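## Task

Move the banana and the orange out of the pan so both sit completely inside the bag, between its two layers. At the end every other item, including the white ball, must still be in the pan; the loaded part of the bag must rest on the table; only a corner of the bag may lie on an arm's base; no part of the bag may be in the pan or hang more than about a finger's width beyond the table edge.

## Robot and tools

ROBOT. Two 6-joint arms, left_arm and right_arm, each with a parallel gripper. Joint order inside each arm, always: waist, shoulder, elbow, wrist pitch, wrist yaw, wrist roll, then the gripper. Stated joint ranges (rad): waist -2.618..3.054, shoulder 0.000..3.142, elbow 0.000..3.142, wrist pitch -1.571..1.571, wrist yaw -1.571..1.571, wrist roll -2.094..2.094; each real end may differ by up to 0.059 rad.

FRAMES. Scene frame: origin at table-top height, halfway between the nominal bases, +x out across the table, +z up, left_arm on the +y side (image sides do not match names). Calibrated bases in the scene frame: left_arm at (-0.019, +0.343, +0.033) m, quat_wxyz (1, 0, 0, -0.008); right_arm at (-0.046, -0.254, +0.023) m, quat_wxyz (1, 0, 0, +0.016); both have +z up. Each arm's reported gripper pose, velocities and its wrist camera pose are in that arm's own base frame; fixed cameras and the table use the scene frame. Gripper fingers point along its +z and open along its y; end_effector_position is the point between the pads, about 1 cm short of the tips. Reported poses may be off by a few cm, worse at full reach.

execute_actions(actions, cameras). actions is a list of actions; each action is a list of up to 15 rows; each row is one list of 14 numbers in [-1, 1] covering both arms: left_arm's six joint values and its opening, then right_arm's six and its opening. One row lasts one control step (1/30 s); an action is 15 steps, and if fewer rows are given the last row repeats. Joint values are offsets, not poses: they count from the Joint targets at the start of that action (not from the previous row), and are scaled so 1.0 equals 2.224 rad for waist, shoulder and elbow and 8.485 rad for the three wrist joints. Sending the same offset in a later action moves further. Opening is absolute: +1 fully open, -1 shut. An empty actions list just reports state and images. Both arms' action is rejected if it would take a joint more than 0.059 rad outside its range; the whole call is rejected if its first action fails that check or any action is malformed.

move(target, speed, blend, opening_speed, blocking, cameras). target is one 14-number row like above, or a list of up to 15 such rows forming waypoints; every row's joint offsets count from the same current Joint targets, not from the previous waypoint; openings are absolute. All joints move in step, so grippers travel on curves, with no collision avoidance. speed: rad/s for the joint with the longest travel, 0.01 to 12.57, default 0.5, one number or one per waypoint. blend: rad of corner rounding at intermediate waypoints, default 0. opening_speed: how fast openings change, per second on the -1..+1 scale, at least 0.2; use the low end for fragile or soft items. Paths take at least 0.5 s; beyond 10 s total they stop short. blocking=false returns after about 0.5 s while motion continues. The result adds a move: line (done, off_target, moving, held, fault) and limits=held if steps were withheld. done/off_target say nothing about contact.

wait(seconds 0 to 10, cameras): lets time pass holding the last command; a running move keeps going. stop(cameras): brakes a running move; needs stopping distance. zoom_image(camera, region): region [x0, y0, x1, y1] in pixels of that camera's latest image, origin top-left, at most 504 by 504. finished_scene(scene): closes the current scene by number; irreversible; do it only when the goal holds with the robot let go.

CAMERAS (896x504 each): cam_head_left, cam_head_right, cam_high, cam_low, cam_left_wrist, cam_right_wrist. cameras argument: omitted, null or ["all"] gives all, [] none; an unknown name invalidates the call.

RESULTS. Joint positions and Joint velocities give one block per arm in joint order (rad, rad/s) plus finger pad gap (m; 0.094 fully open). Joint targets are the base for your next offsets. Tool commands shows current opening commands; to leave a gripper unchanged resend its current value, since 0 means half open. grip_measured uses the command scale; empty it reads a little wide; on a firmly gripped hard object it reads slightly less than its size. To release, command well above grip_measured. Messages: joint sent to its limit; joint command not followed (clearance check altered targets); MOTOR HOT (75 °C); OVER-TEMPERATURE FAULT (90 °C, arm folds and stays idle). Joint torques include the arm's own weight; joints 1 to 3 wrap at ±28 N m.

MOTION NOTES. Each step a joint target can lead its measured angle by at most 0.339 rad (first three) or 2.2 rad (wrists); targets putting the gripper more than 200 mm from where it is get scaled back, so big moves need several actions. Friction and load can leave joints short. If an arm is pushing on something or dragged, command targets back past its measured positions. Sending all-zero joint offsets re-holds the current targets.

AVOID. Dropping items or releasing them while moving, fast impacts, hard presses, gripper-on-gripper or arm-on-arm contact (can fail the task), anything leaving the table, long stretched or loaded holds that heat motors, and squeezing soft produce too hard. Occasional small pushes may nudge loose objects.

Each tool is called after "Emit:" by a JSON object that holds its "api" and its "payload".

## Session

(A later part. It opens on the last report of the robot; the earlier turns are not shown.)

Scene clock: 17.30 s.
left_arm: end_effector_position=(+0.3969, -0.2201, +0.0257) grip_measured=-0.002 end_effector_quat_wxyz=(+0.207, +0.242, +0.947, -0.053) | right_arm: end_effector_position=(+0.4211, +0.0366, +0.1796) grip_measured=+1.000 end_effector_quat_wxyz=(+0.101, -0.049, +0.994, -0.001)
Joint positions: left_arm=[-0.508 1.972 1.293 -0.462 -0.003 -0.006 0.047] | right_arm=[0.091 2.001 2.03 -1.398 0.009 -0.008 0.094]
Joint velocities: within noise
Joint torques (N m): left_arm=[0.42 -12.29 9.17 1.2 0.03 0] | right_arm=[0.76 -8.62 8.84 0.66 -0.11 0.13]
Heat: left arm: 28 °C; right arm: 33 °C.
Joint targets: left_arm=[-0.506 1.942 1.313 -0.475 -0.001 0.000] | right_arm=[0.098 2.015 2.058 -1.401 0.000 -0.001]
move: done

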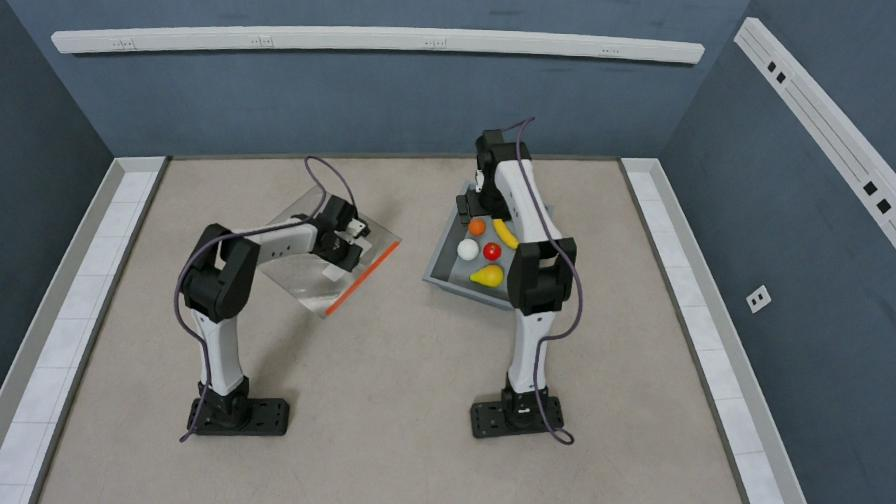

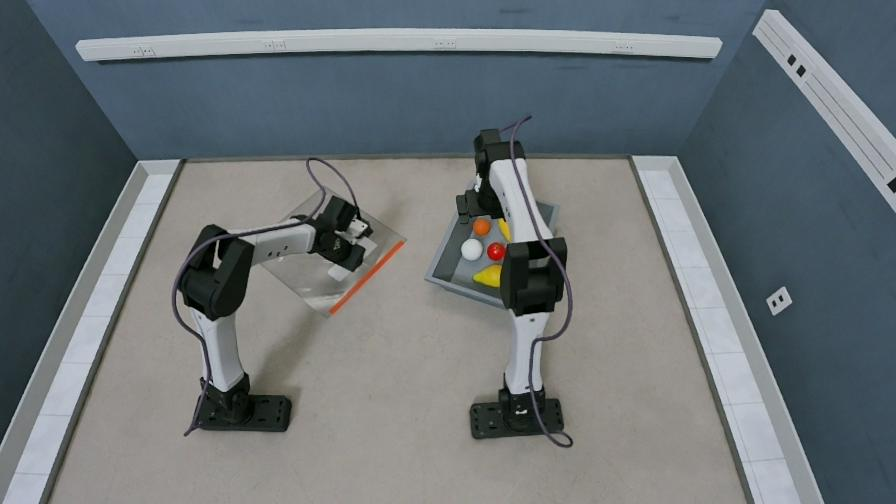

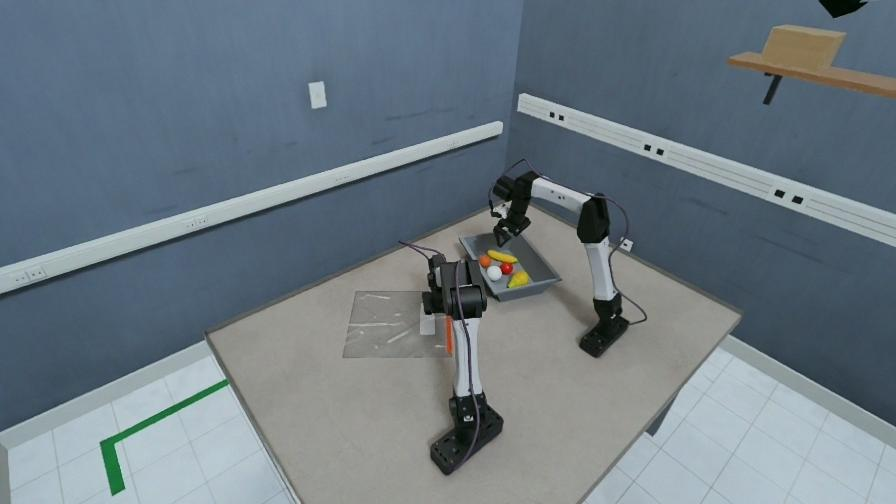

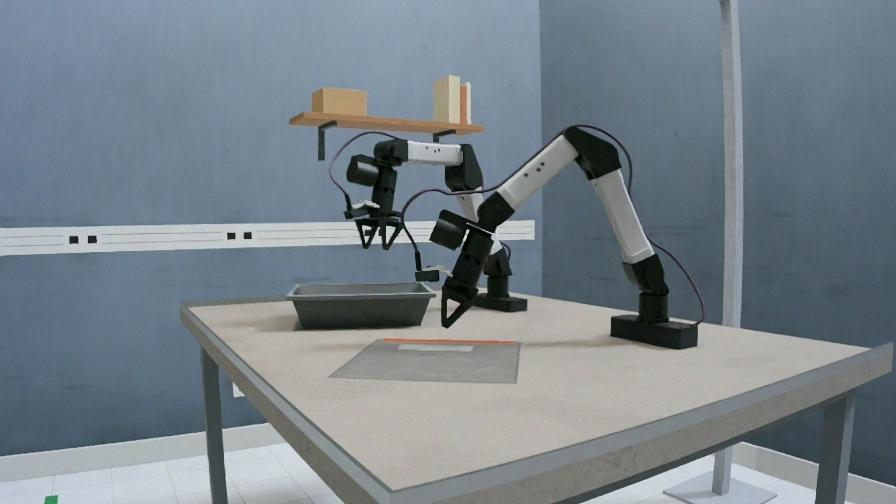

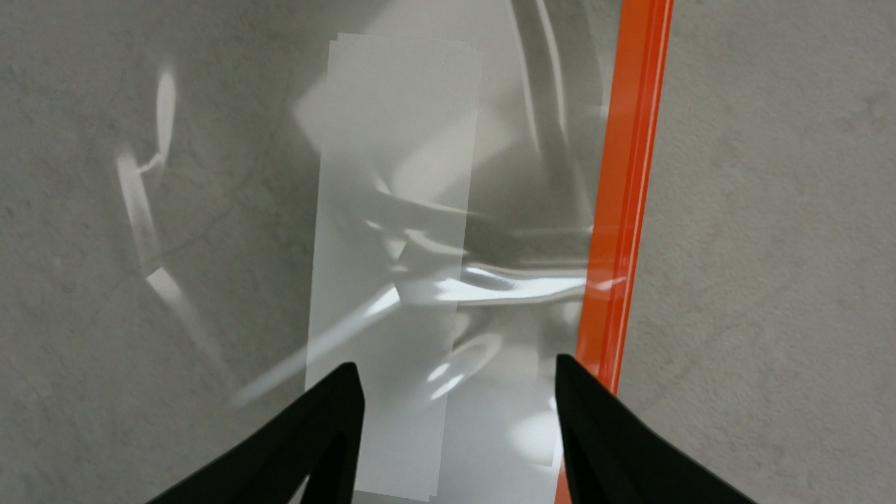

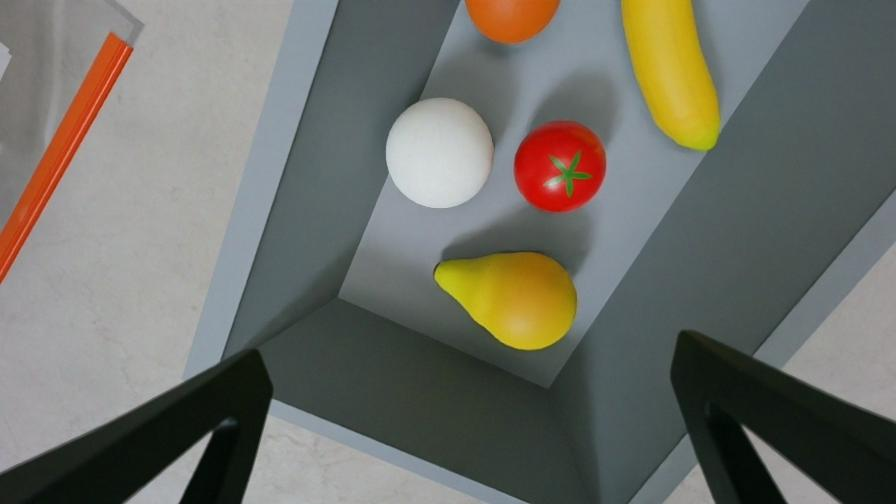

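Emit:
{"api": "move", "payload": {"target": [[0.025,0,0,0,0,0,0,0,0,0,0,0,0,1],[0.025,0.0567,-0.0472,0.0178,0,0,0,0,0,0,0,0,0,1],[0.025,0.0685,-0.0472,0.0178,0,0,0,0,0,0,0,0,0,1]], "speed": 0.15}}

Emit:
{"api": "move", "payload": {"target": [0,0,0,0,0,0,-1,0,0,0,0,0,0,1], "opening_speed": 0.3}}

Emit:
{"api": "move", "payload": {"target": [0,-0.04,0,0.0105,0,0,-1,0,0,0,0,0,0,1], "speed": 0.1}}

Scene clock: 19.63 s.
left_arm: end_effector_position=(+0.4064, -0.1965, -0.0144) grip_measured=-0.002 end_effector_quat_wxyz=(+0.202, +0.216, +0.954, -0.046) | right_arm: end_effector_position=(+0.4211, +0.0367, +0.1796) grip_measured=+1.000 end_effector_quat_wxyz=(+0.101, -0.049, +0.994, +0.000)
Joint positions: left_arm=[-0.451 2.045 1.226 -0.334 -0.003 -0.006 0.047] | right_arm=[0.091 2.001 2.03 -1.398 0.009 -0.008 0.094]
Joint velocities: within noise
Joint torques (N m): left_arm=[0.31 -6.24 5.01 1.45 0.03 0] | right_arm=[0.75 -8.62 8.84 0.65 -0.11 0.12]
Heat: left arm: 29 °C; right arm: 33 °C.
Joint targets: left_arm=[-0.450 2.095 1.208 -0.324 0.000 0.000] | right_arm=[0.098 2.015 2.058 -1.401 0.000 -0.001]
move: off_target (left_arm); left_arm: the shoulder is farthest, 0.050 rad from its target

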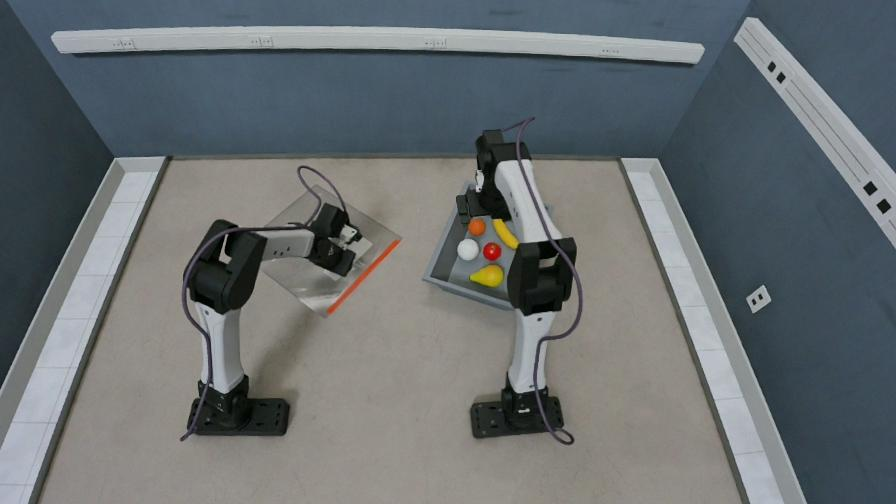

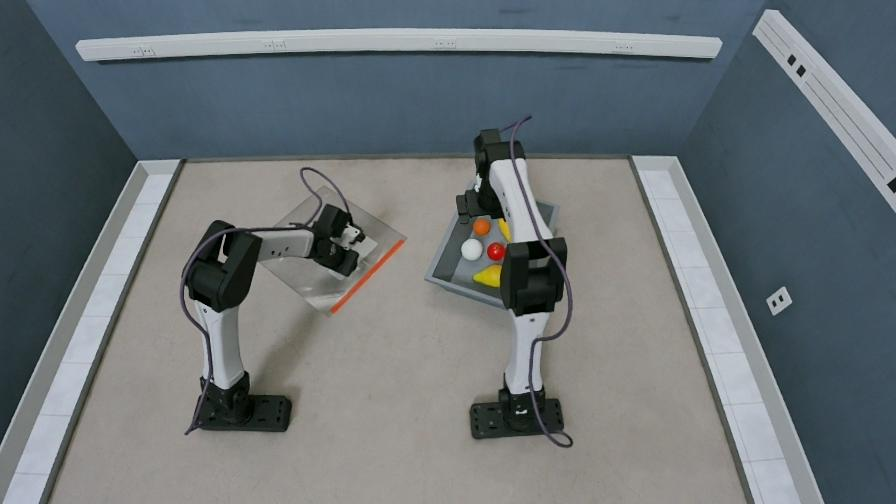

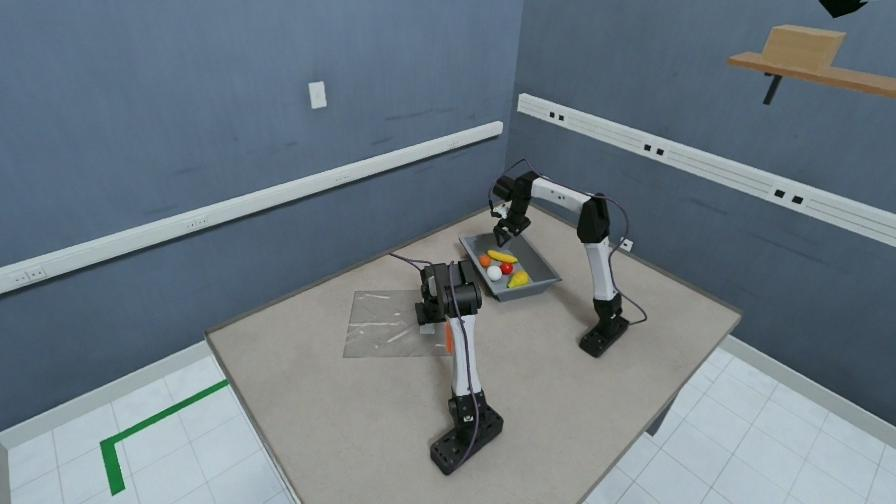

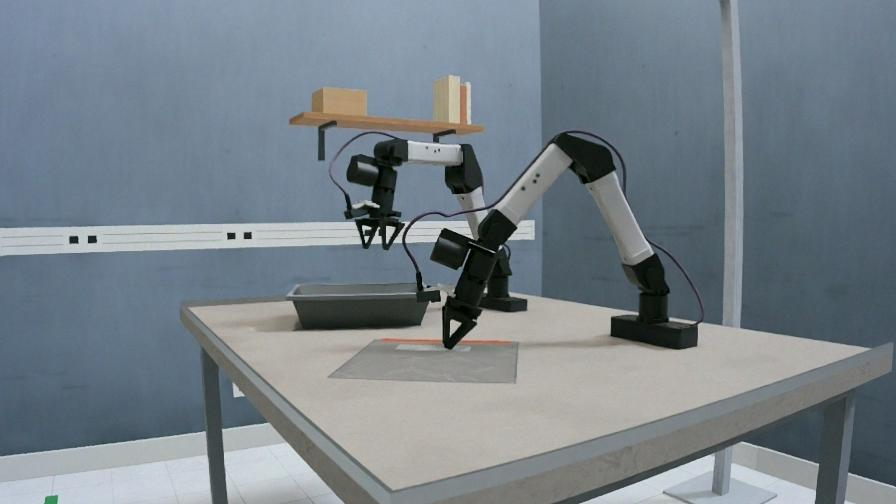

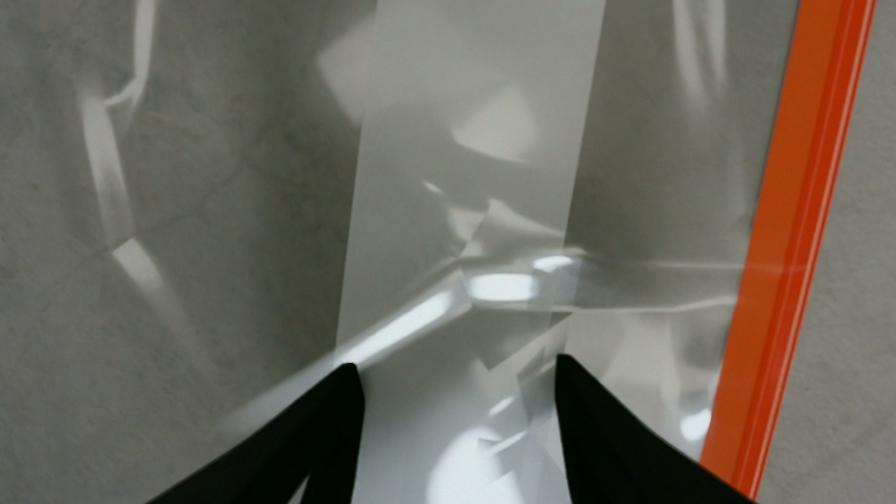

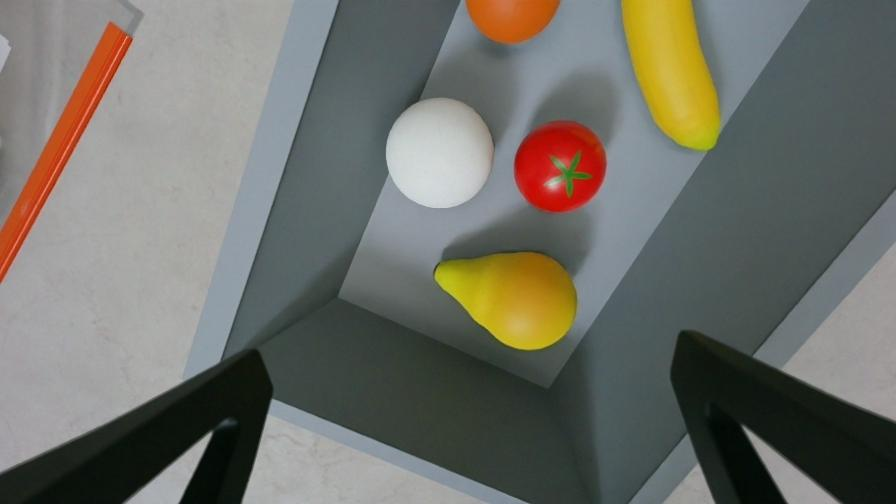

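Scene clock: 23.20 s.
left_arm: end_effector_position=(+0.4131, -0.2010, -0.0138) grip_measured=-0.982 end_effector_quat_wxyz=(+0.217, +0.216, +0.951, -0.052) | right_arm: end_effector_position=(+0.4211, +0.0367, +0.1796) grip_measured=+1.000 end_effector_quat_wxyz=(+0.101, -0.049, +0.994, +0.000)
Joint positions: left_arm=[-0.451 2.053 1.226 -0.293 0.003 -0.006 0.001] | right_arm=[0.091 2.001 2.03 -1.398 0.009 -0.008 0.094]
Joint velocities: within noise
Joint torques (N m): left_arm=[0.32 -6.97 5.08 1.07 -0.03 0] | right_arm=[0.77 -8.62 8.83 0.65 -0.11 0.12]
Heat: left arm: 29 °C; right arm: 34 °C.
Joint targets: left_arm=[-0.450 2.095 1.208 -0.324 0.000 0.000] | right_arm=[0.098 2.015 2.058 -1.401 0.000 -0.001]
move: off_target (left_arm); left_arm: the shoulder is farthest, 0.042 rad from its target

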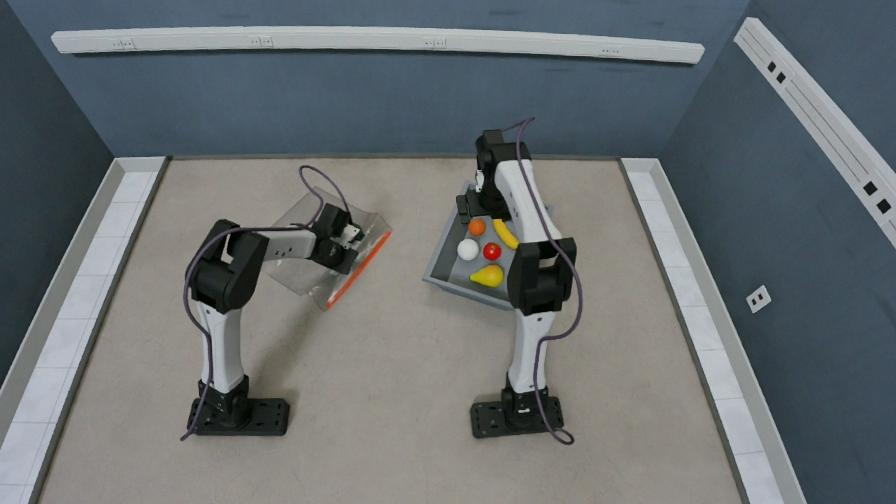

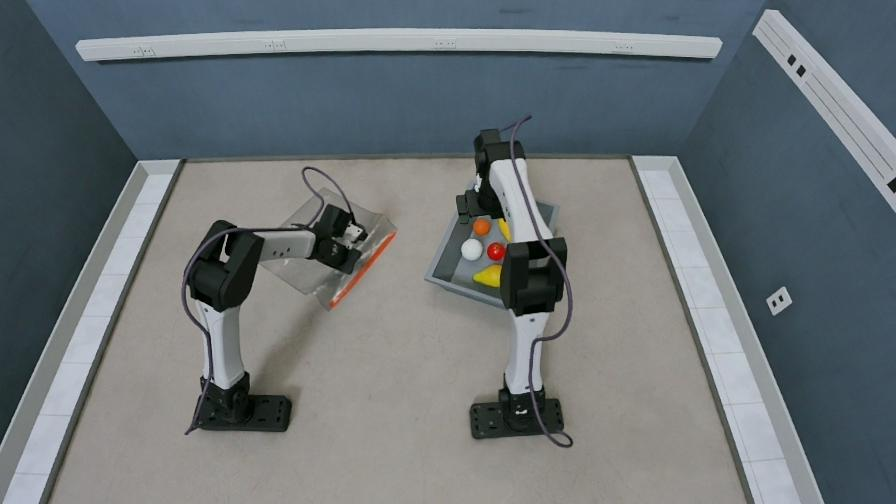

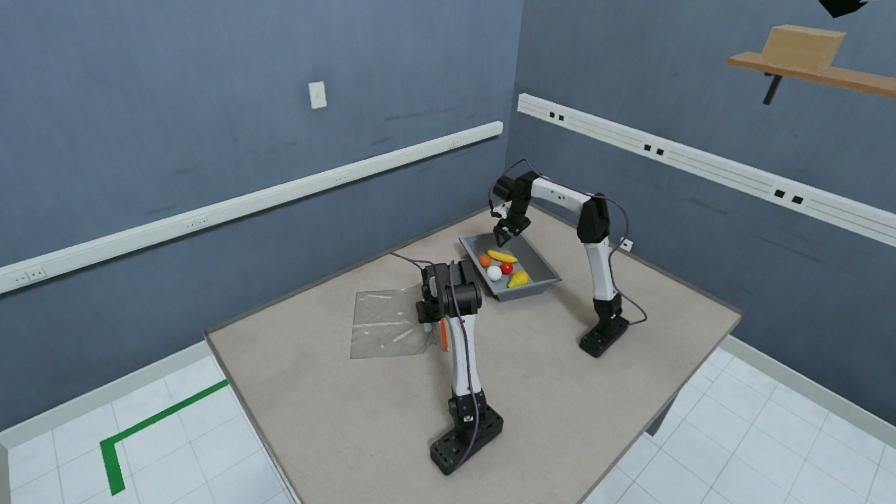

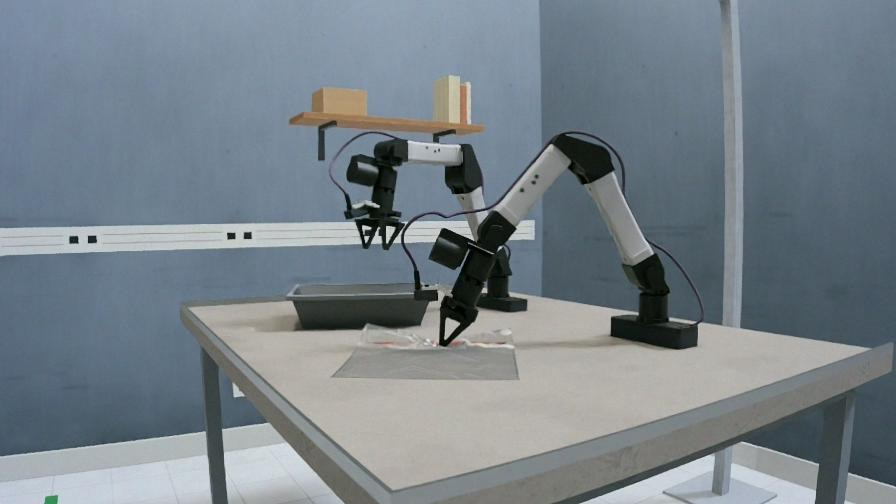

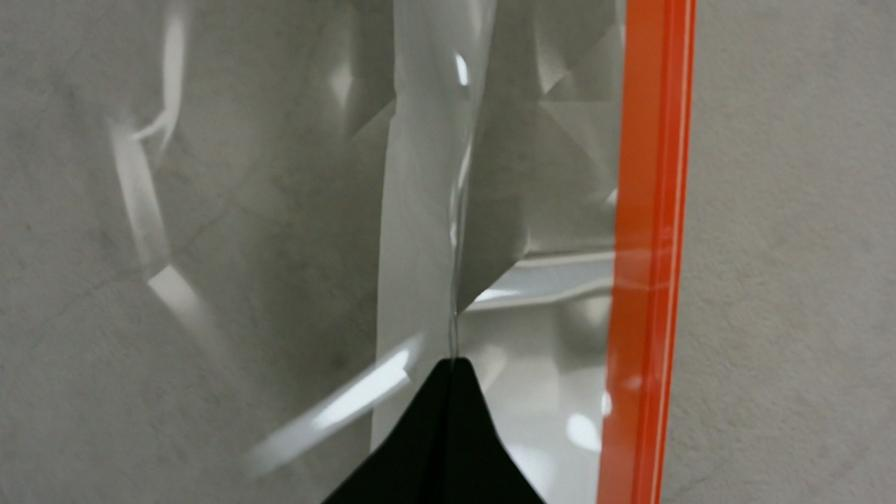

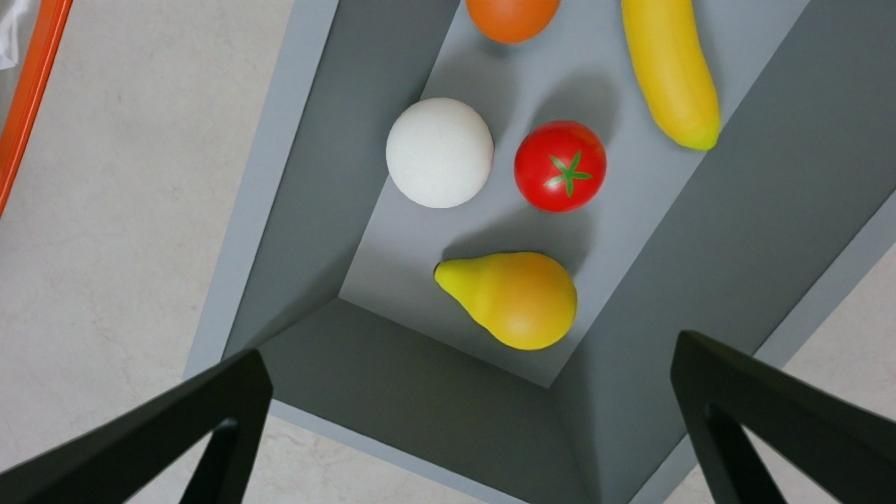

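Scene clock: 24.53 s.
left_arm: end_effector_position=(+0.4216, -0.2051, -0.0043) grip_measured=-0.982 end_effector_quat_wxyz=(+0.243, +0.214, +0.944, -0.058) | right_arm: end_effector_position=(+0.4211, +0.0367, +0.1796) grip_measured=+1.000 end_effector_quat_wxyz=(+0.101, -0.049, +0.994, +0.000)
Joint positions: left_arm=[-0.451 2.038 1.217 -0.244 0.003 -0.006 0.001] | right_arm=[0.091 2.001 2.03 -1.398 0.009 -0.008 0.094]
Joint velocities: within noise
Joint torques (N m): left_arm=[0.32 -12.72 6.02 1.58 -0.03 0.01] | right_arm=[0.75 -8.62 8.84 0.65 -0.11 0.12]
Heat: left arm: 29 °C; right arm: 34 °C.
Joint targets: left_arm=[-0.450 2.006 1.208 -0.235 0.000 0.000] | right_arm=[0.098 2.015 2.058 -1.401 0.000 -0.001]
move: done

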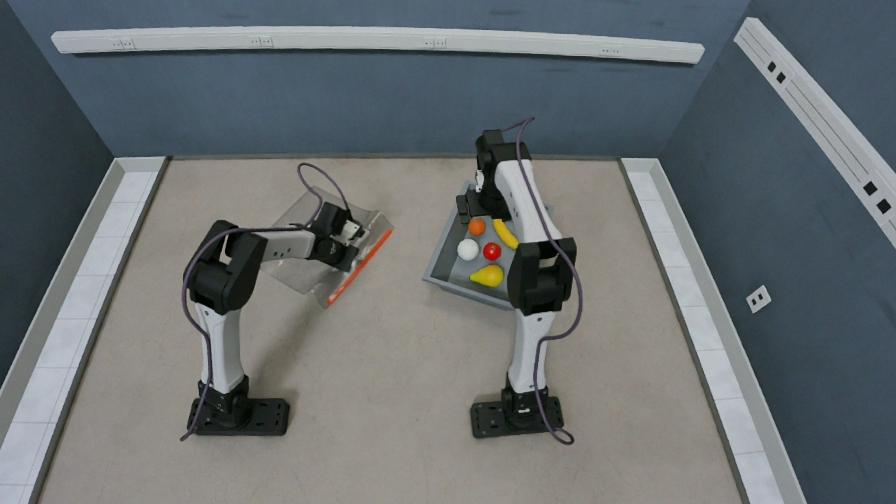

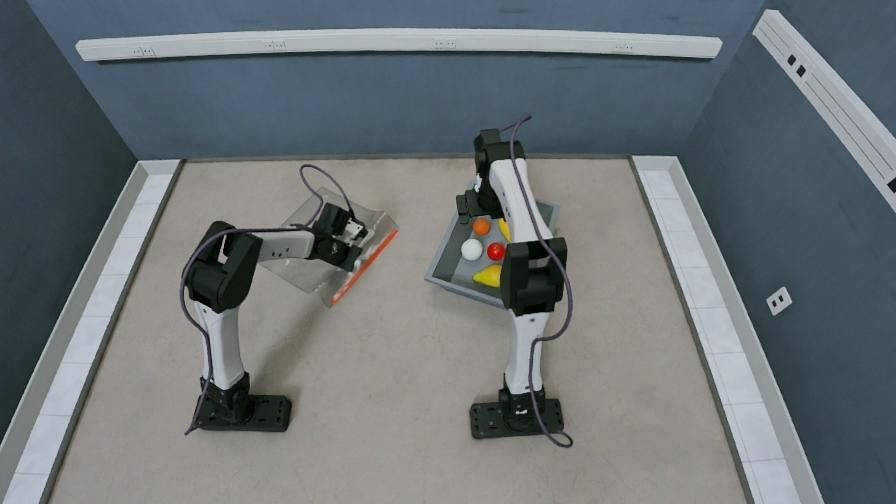

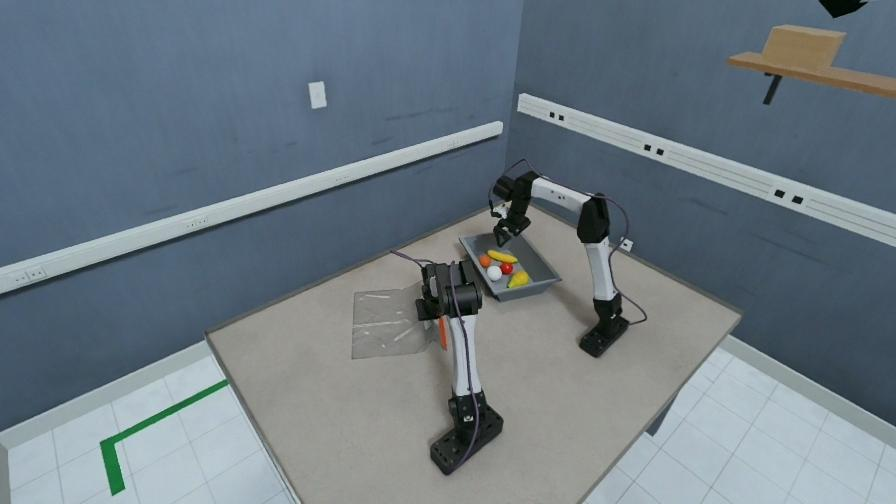

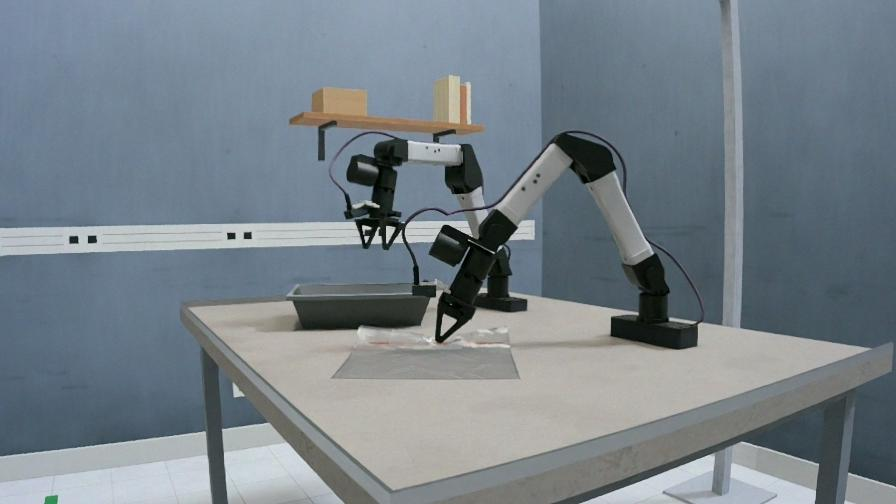

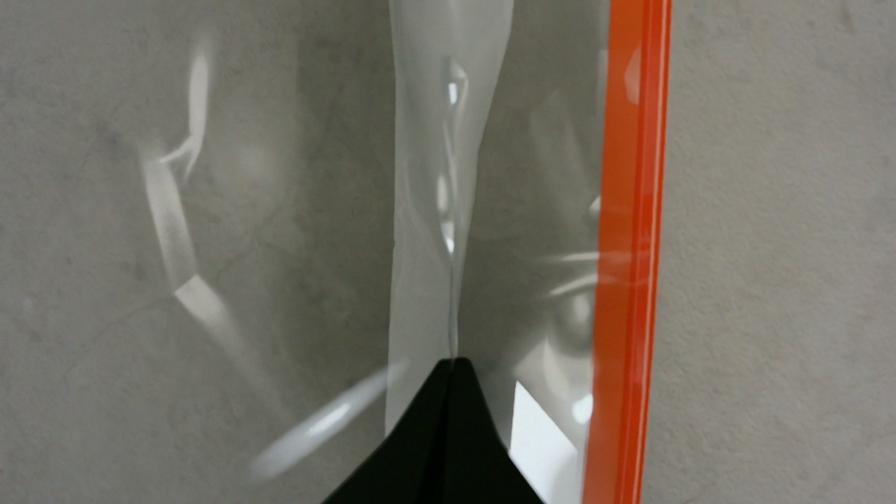

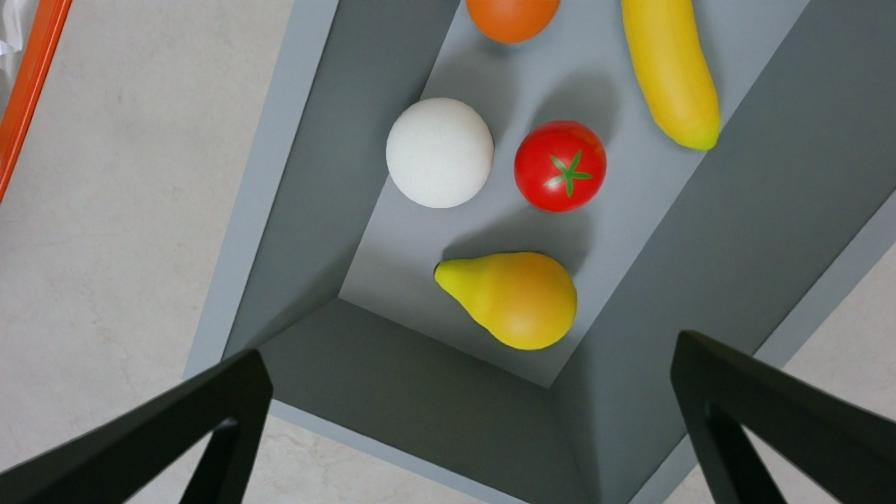

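Emit:
{"api": "move", "payload": {"target": [0,-0.0724,0.0198,-0.0238,0,0,-1,0,0,0,0,0,0,1], "speed": 0.1}}

Scene clock: 27.33 s.
left_arm: end_effector_position=(+0.4040, -0.1965, +0.0505) grip_measured=-0.982 end_effector_quat_wxyz=(+0.242, +0.214, +0.945, -0.058) | right_arm: end_effector_position=(+0.4211, +0.0367, +0.1796) grip_measured=+1.000 end_effector_quat_wxyz=(+0.101, -0.049, +0.994, +0.000)
Joint positions: left_arm=[-0.451 1.875 1.23 -0.424 0.003 -0.006 0.001] | right_arm=[0.091 2.001 2.03 -1.398 0.009 -0.008 0.094]
Joint velocities: within noise
Joint torques (N m): left_arm=[0.31 -11.63 9.62 1.35 -0.03 0.01] | right_arm=[0.76 -8.65 8.84 0.66 -0.11 0.12]
Heat: left arm: 30 °C; right arm: 35 °C.
Joint targets: left_arm=[-0.450 1.845 1.252 -0.437 0.000 0.000] | right_arm=[0.098 2.015 2.058 -1.401 0.000 -0.001]
move: done

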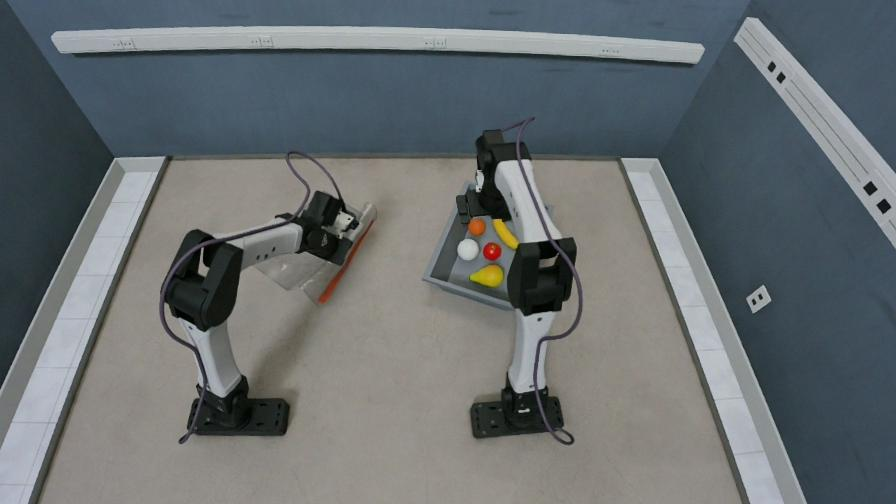

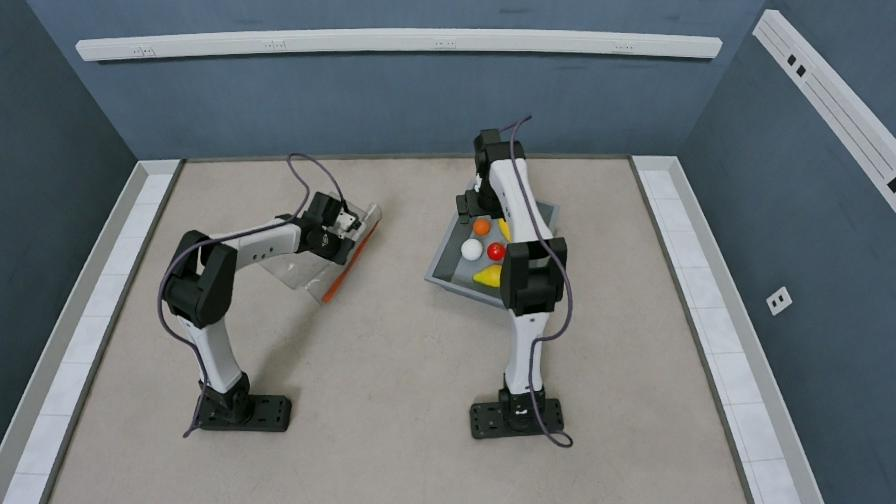

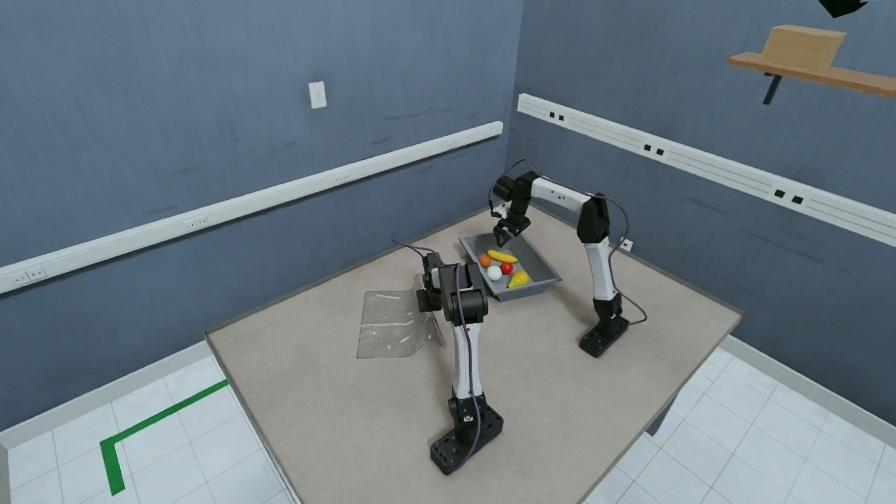

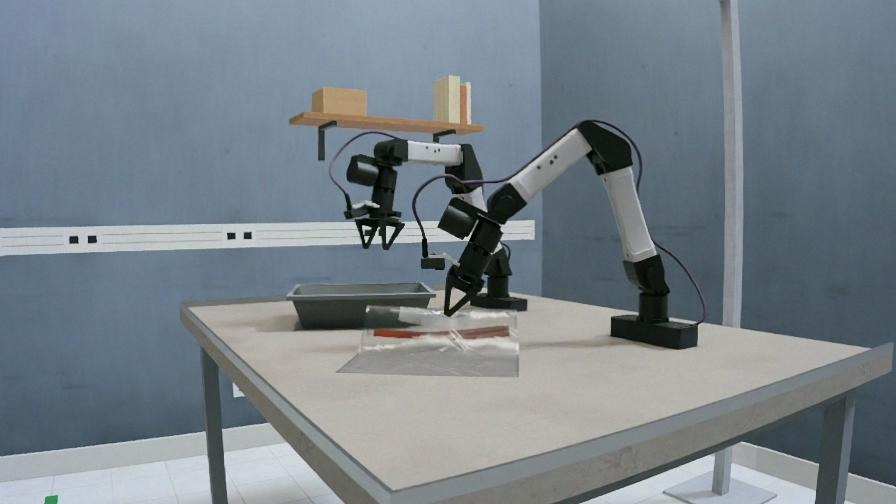

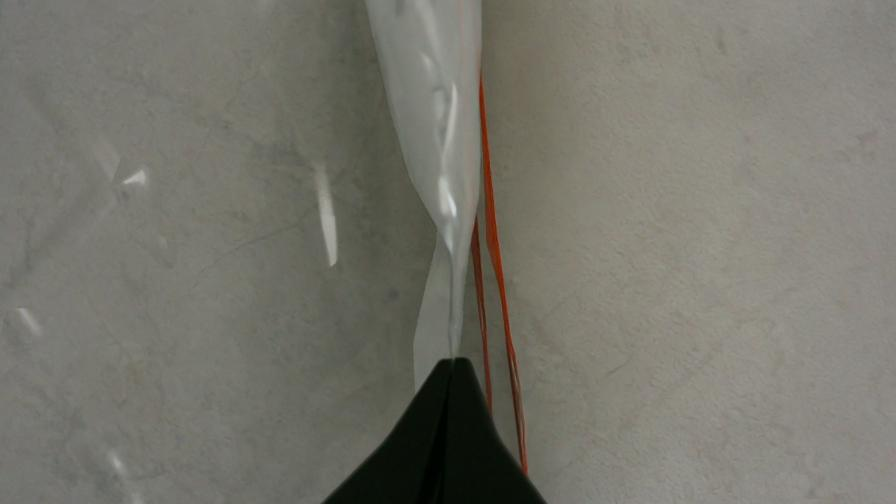

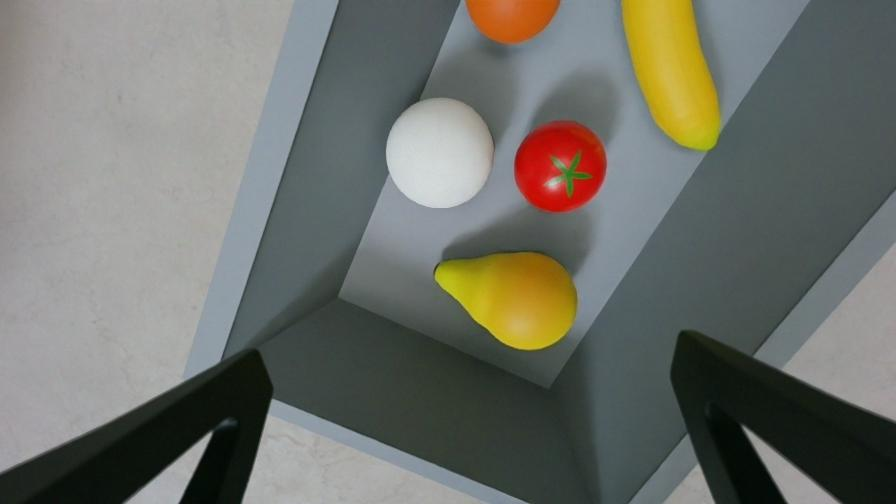

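Emit:
{"api": "zoom_image", "payload": {"camera": "cam_low", "region": [320, 240, 560, 390]}}

Emit:
{"api": "zoom_image", "payload": {"camera": "cam_left_wrist", "region": [350, 0, 650, 480]}}

Emit:
{"api": "zoom_image", "payload": {"camera": "cam_head_right", "region": [230, 170, 430, 320]}}

Scaled by 2.100 from the camera's 896x504 image, which has a finer 1280x720 frame.

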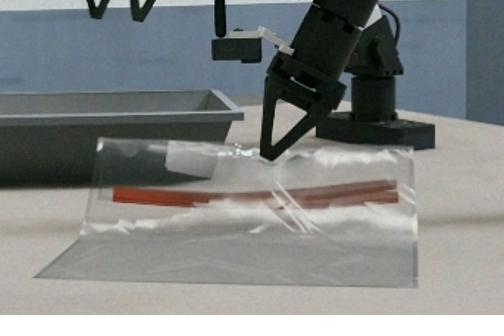

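Scaled by 1.050 from the camera's 896x504 image, which has a finer 1280x720 frame.

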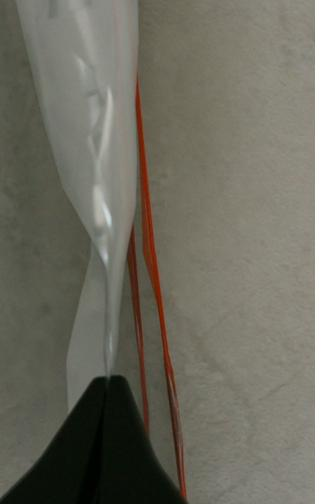

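Scaled by 2.520 from the camera's 896x504 image, which has a finer 1280x720 frame.

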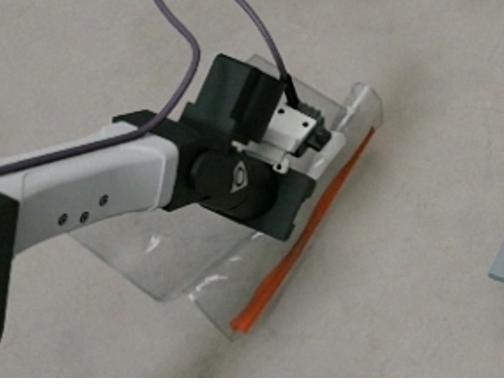

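Emit:
{"api": "move", "payload": {"target": [0,-0.0303,0.0542,-0.0221,0,0,-1,0,0,0,0,0,0,1], "speed": 0.1, "cameras": ["cam_left_wrist","cam_low","cam_head_right"]}}

Emit:
{"api": "zoom_image", "payload": {"camera": "cam_low", "region": [320, 240, 560, 390]}}

Scene clock: 30.40 s.
left_arm: end_effector_position=(+0.4015, -0.1953, +0.1002) grip_measured=-0.982 end_effector_quat_wxyz=(+0.242, +0.214, +0.945, -0.058) | right_arm: end_effector_position=(+0.4211, +0.0367, +0.1796) grip_measured=+1.000 end_effector_quat_wxyz=(+0.101, -0.049, +0.994, +0.000)
Joint positions: left_arm=[-0.451 1.807 1.35 -0.611 0.003 -0.006 0.001] | right_arm=[0.091 2.001 2.03 -1.398 0.009 -0.008 0.094]
Joint velocities: within noise
Joint torques (N m): left_arm=[0.38 -11.36 10.1 1.35 -0.02 0] | right_arm=[0.73 -8.64 8.85 0.66 -0.11 0.12]
Heat: left arm: 31 °C; right arm: 35 °C.
Joint targets: left_arm=[-0.450 1.777 1.373 -0.624 0.000 0.000] | right_arm=[0.098 2.015 2.058 -1.401 0.000 -0.001]
move: done
Images, in order (width x height): cam_head_right 896x504, cam_low 896x504, cam_left_wrist 896x504.

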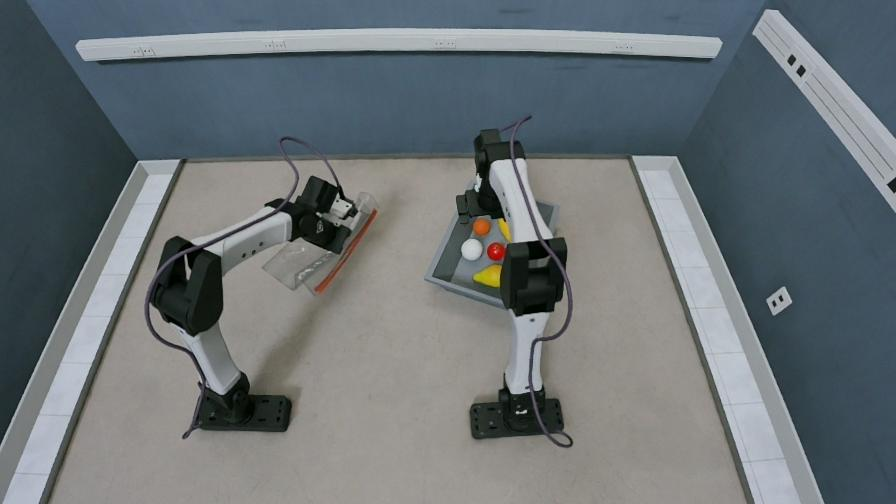

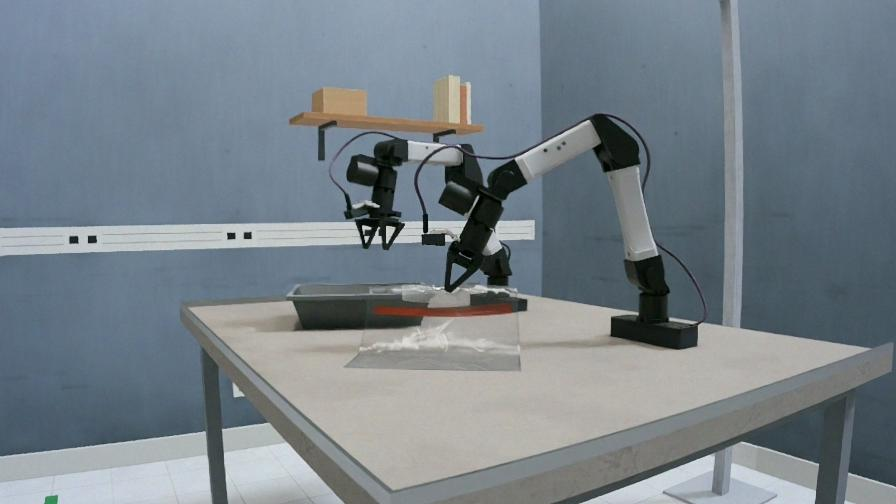

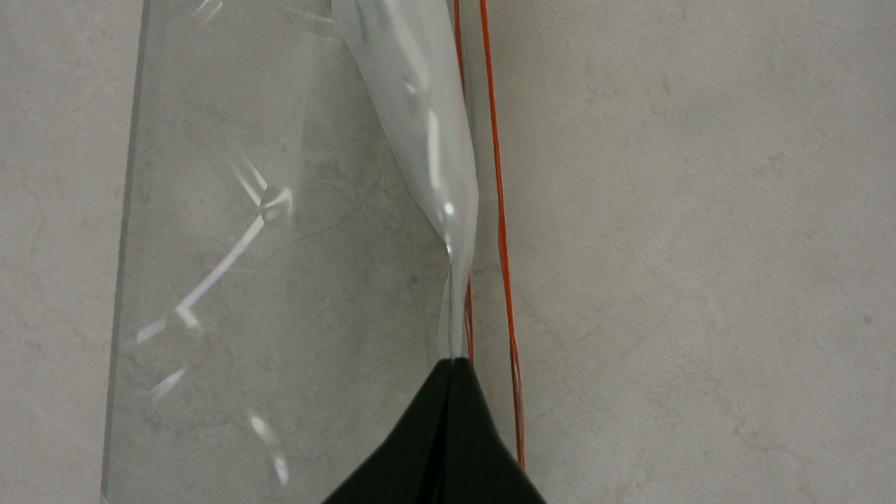

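Scaled by 2.100 from the camera's 896x504 image, which has a finer 1280x720 frame.

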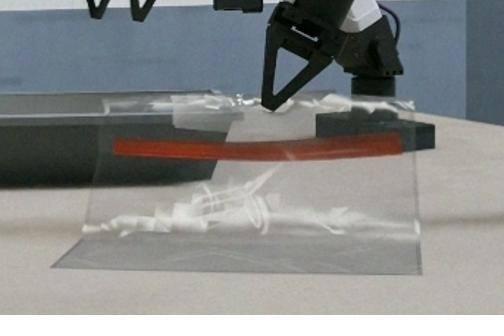

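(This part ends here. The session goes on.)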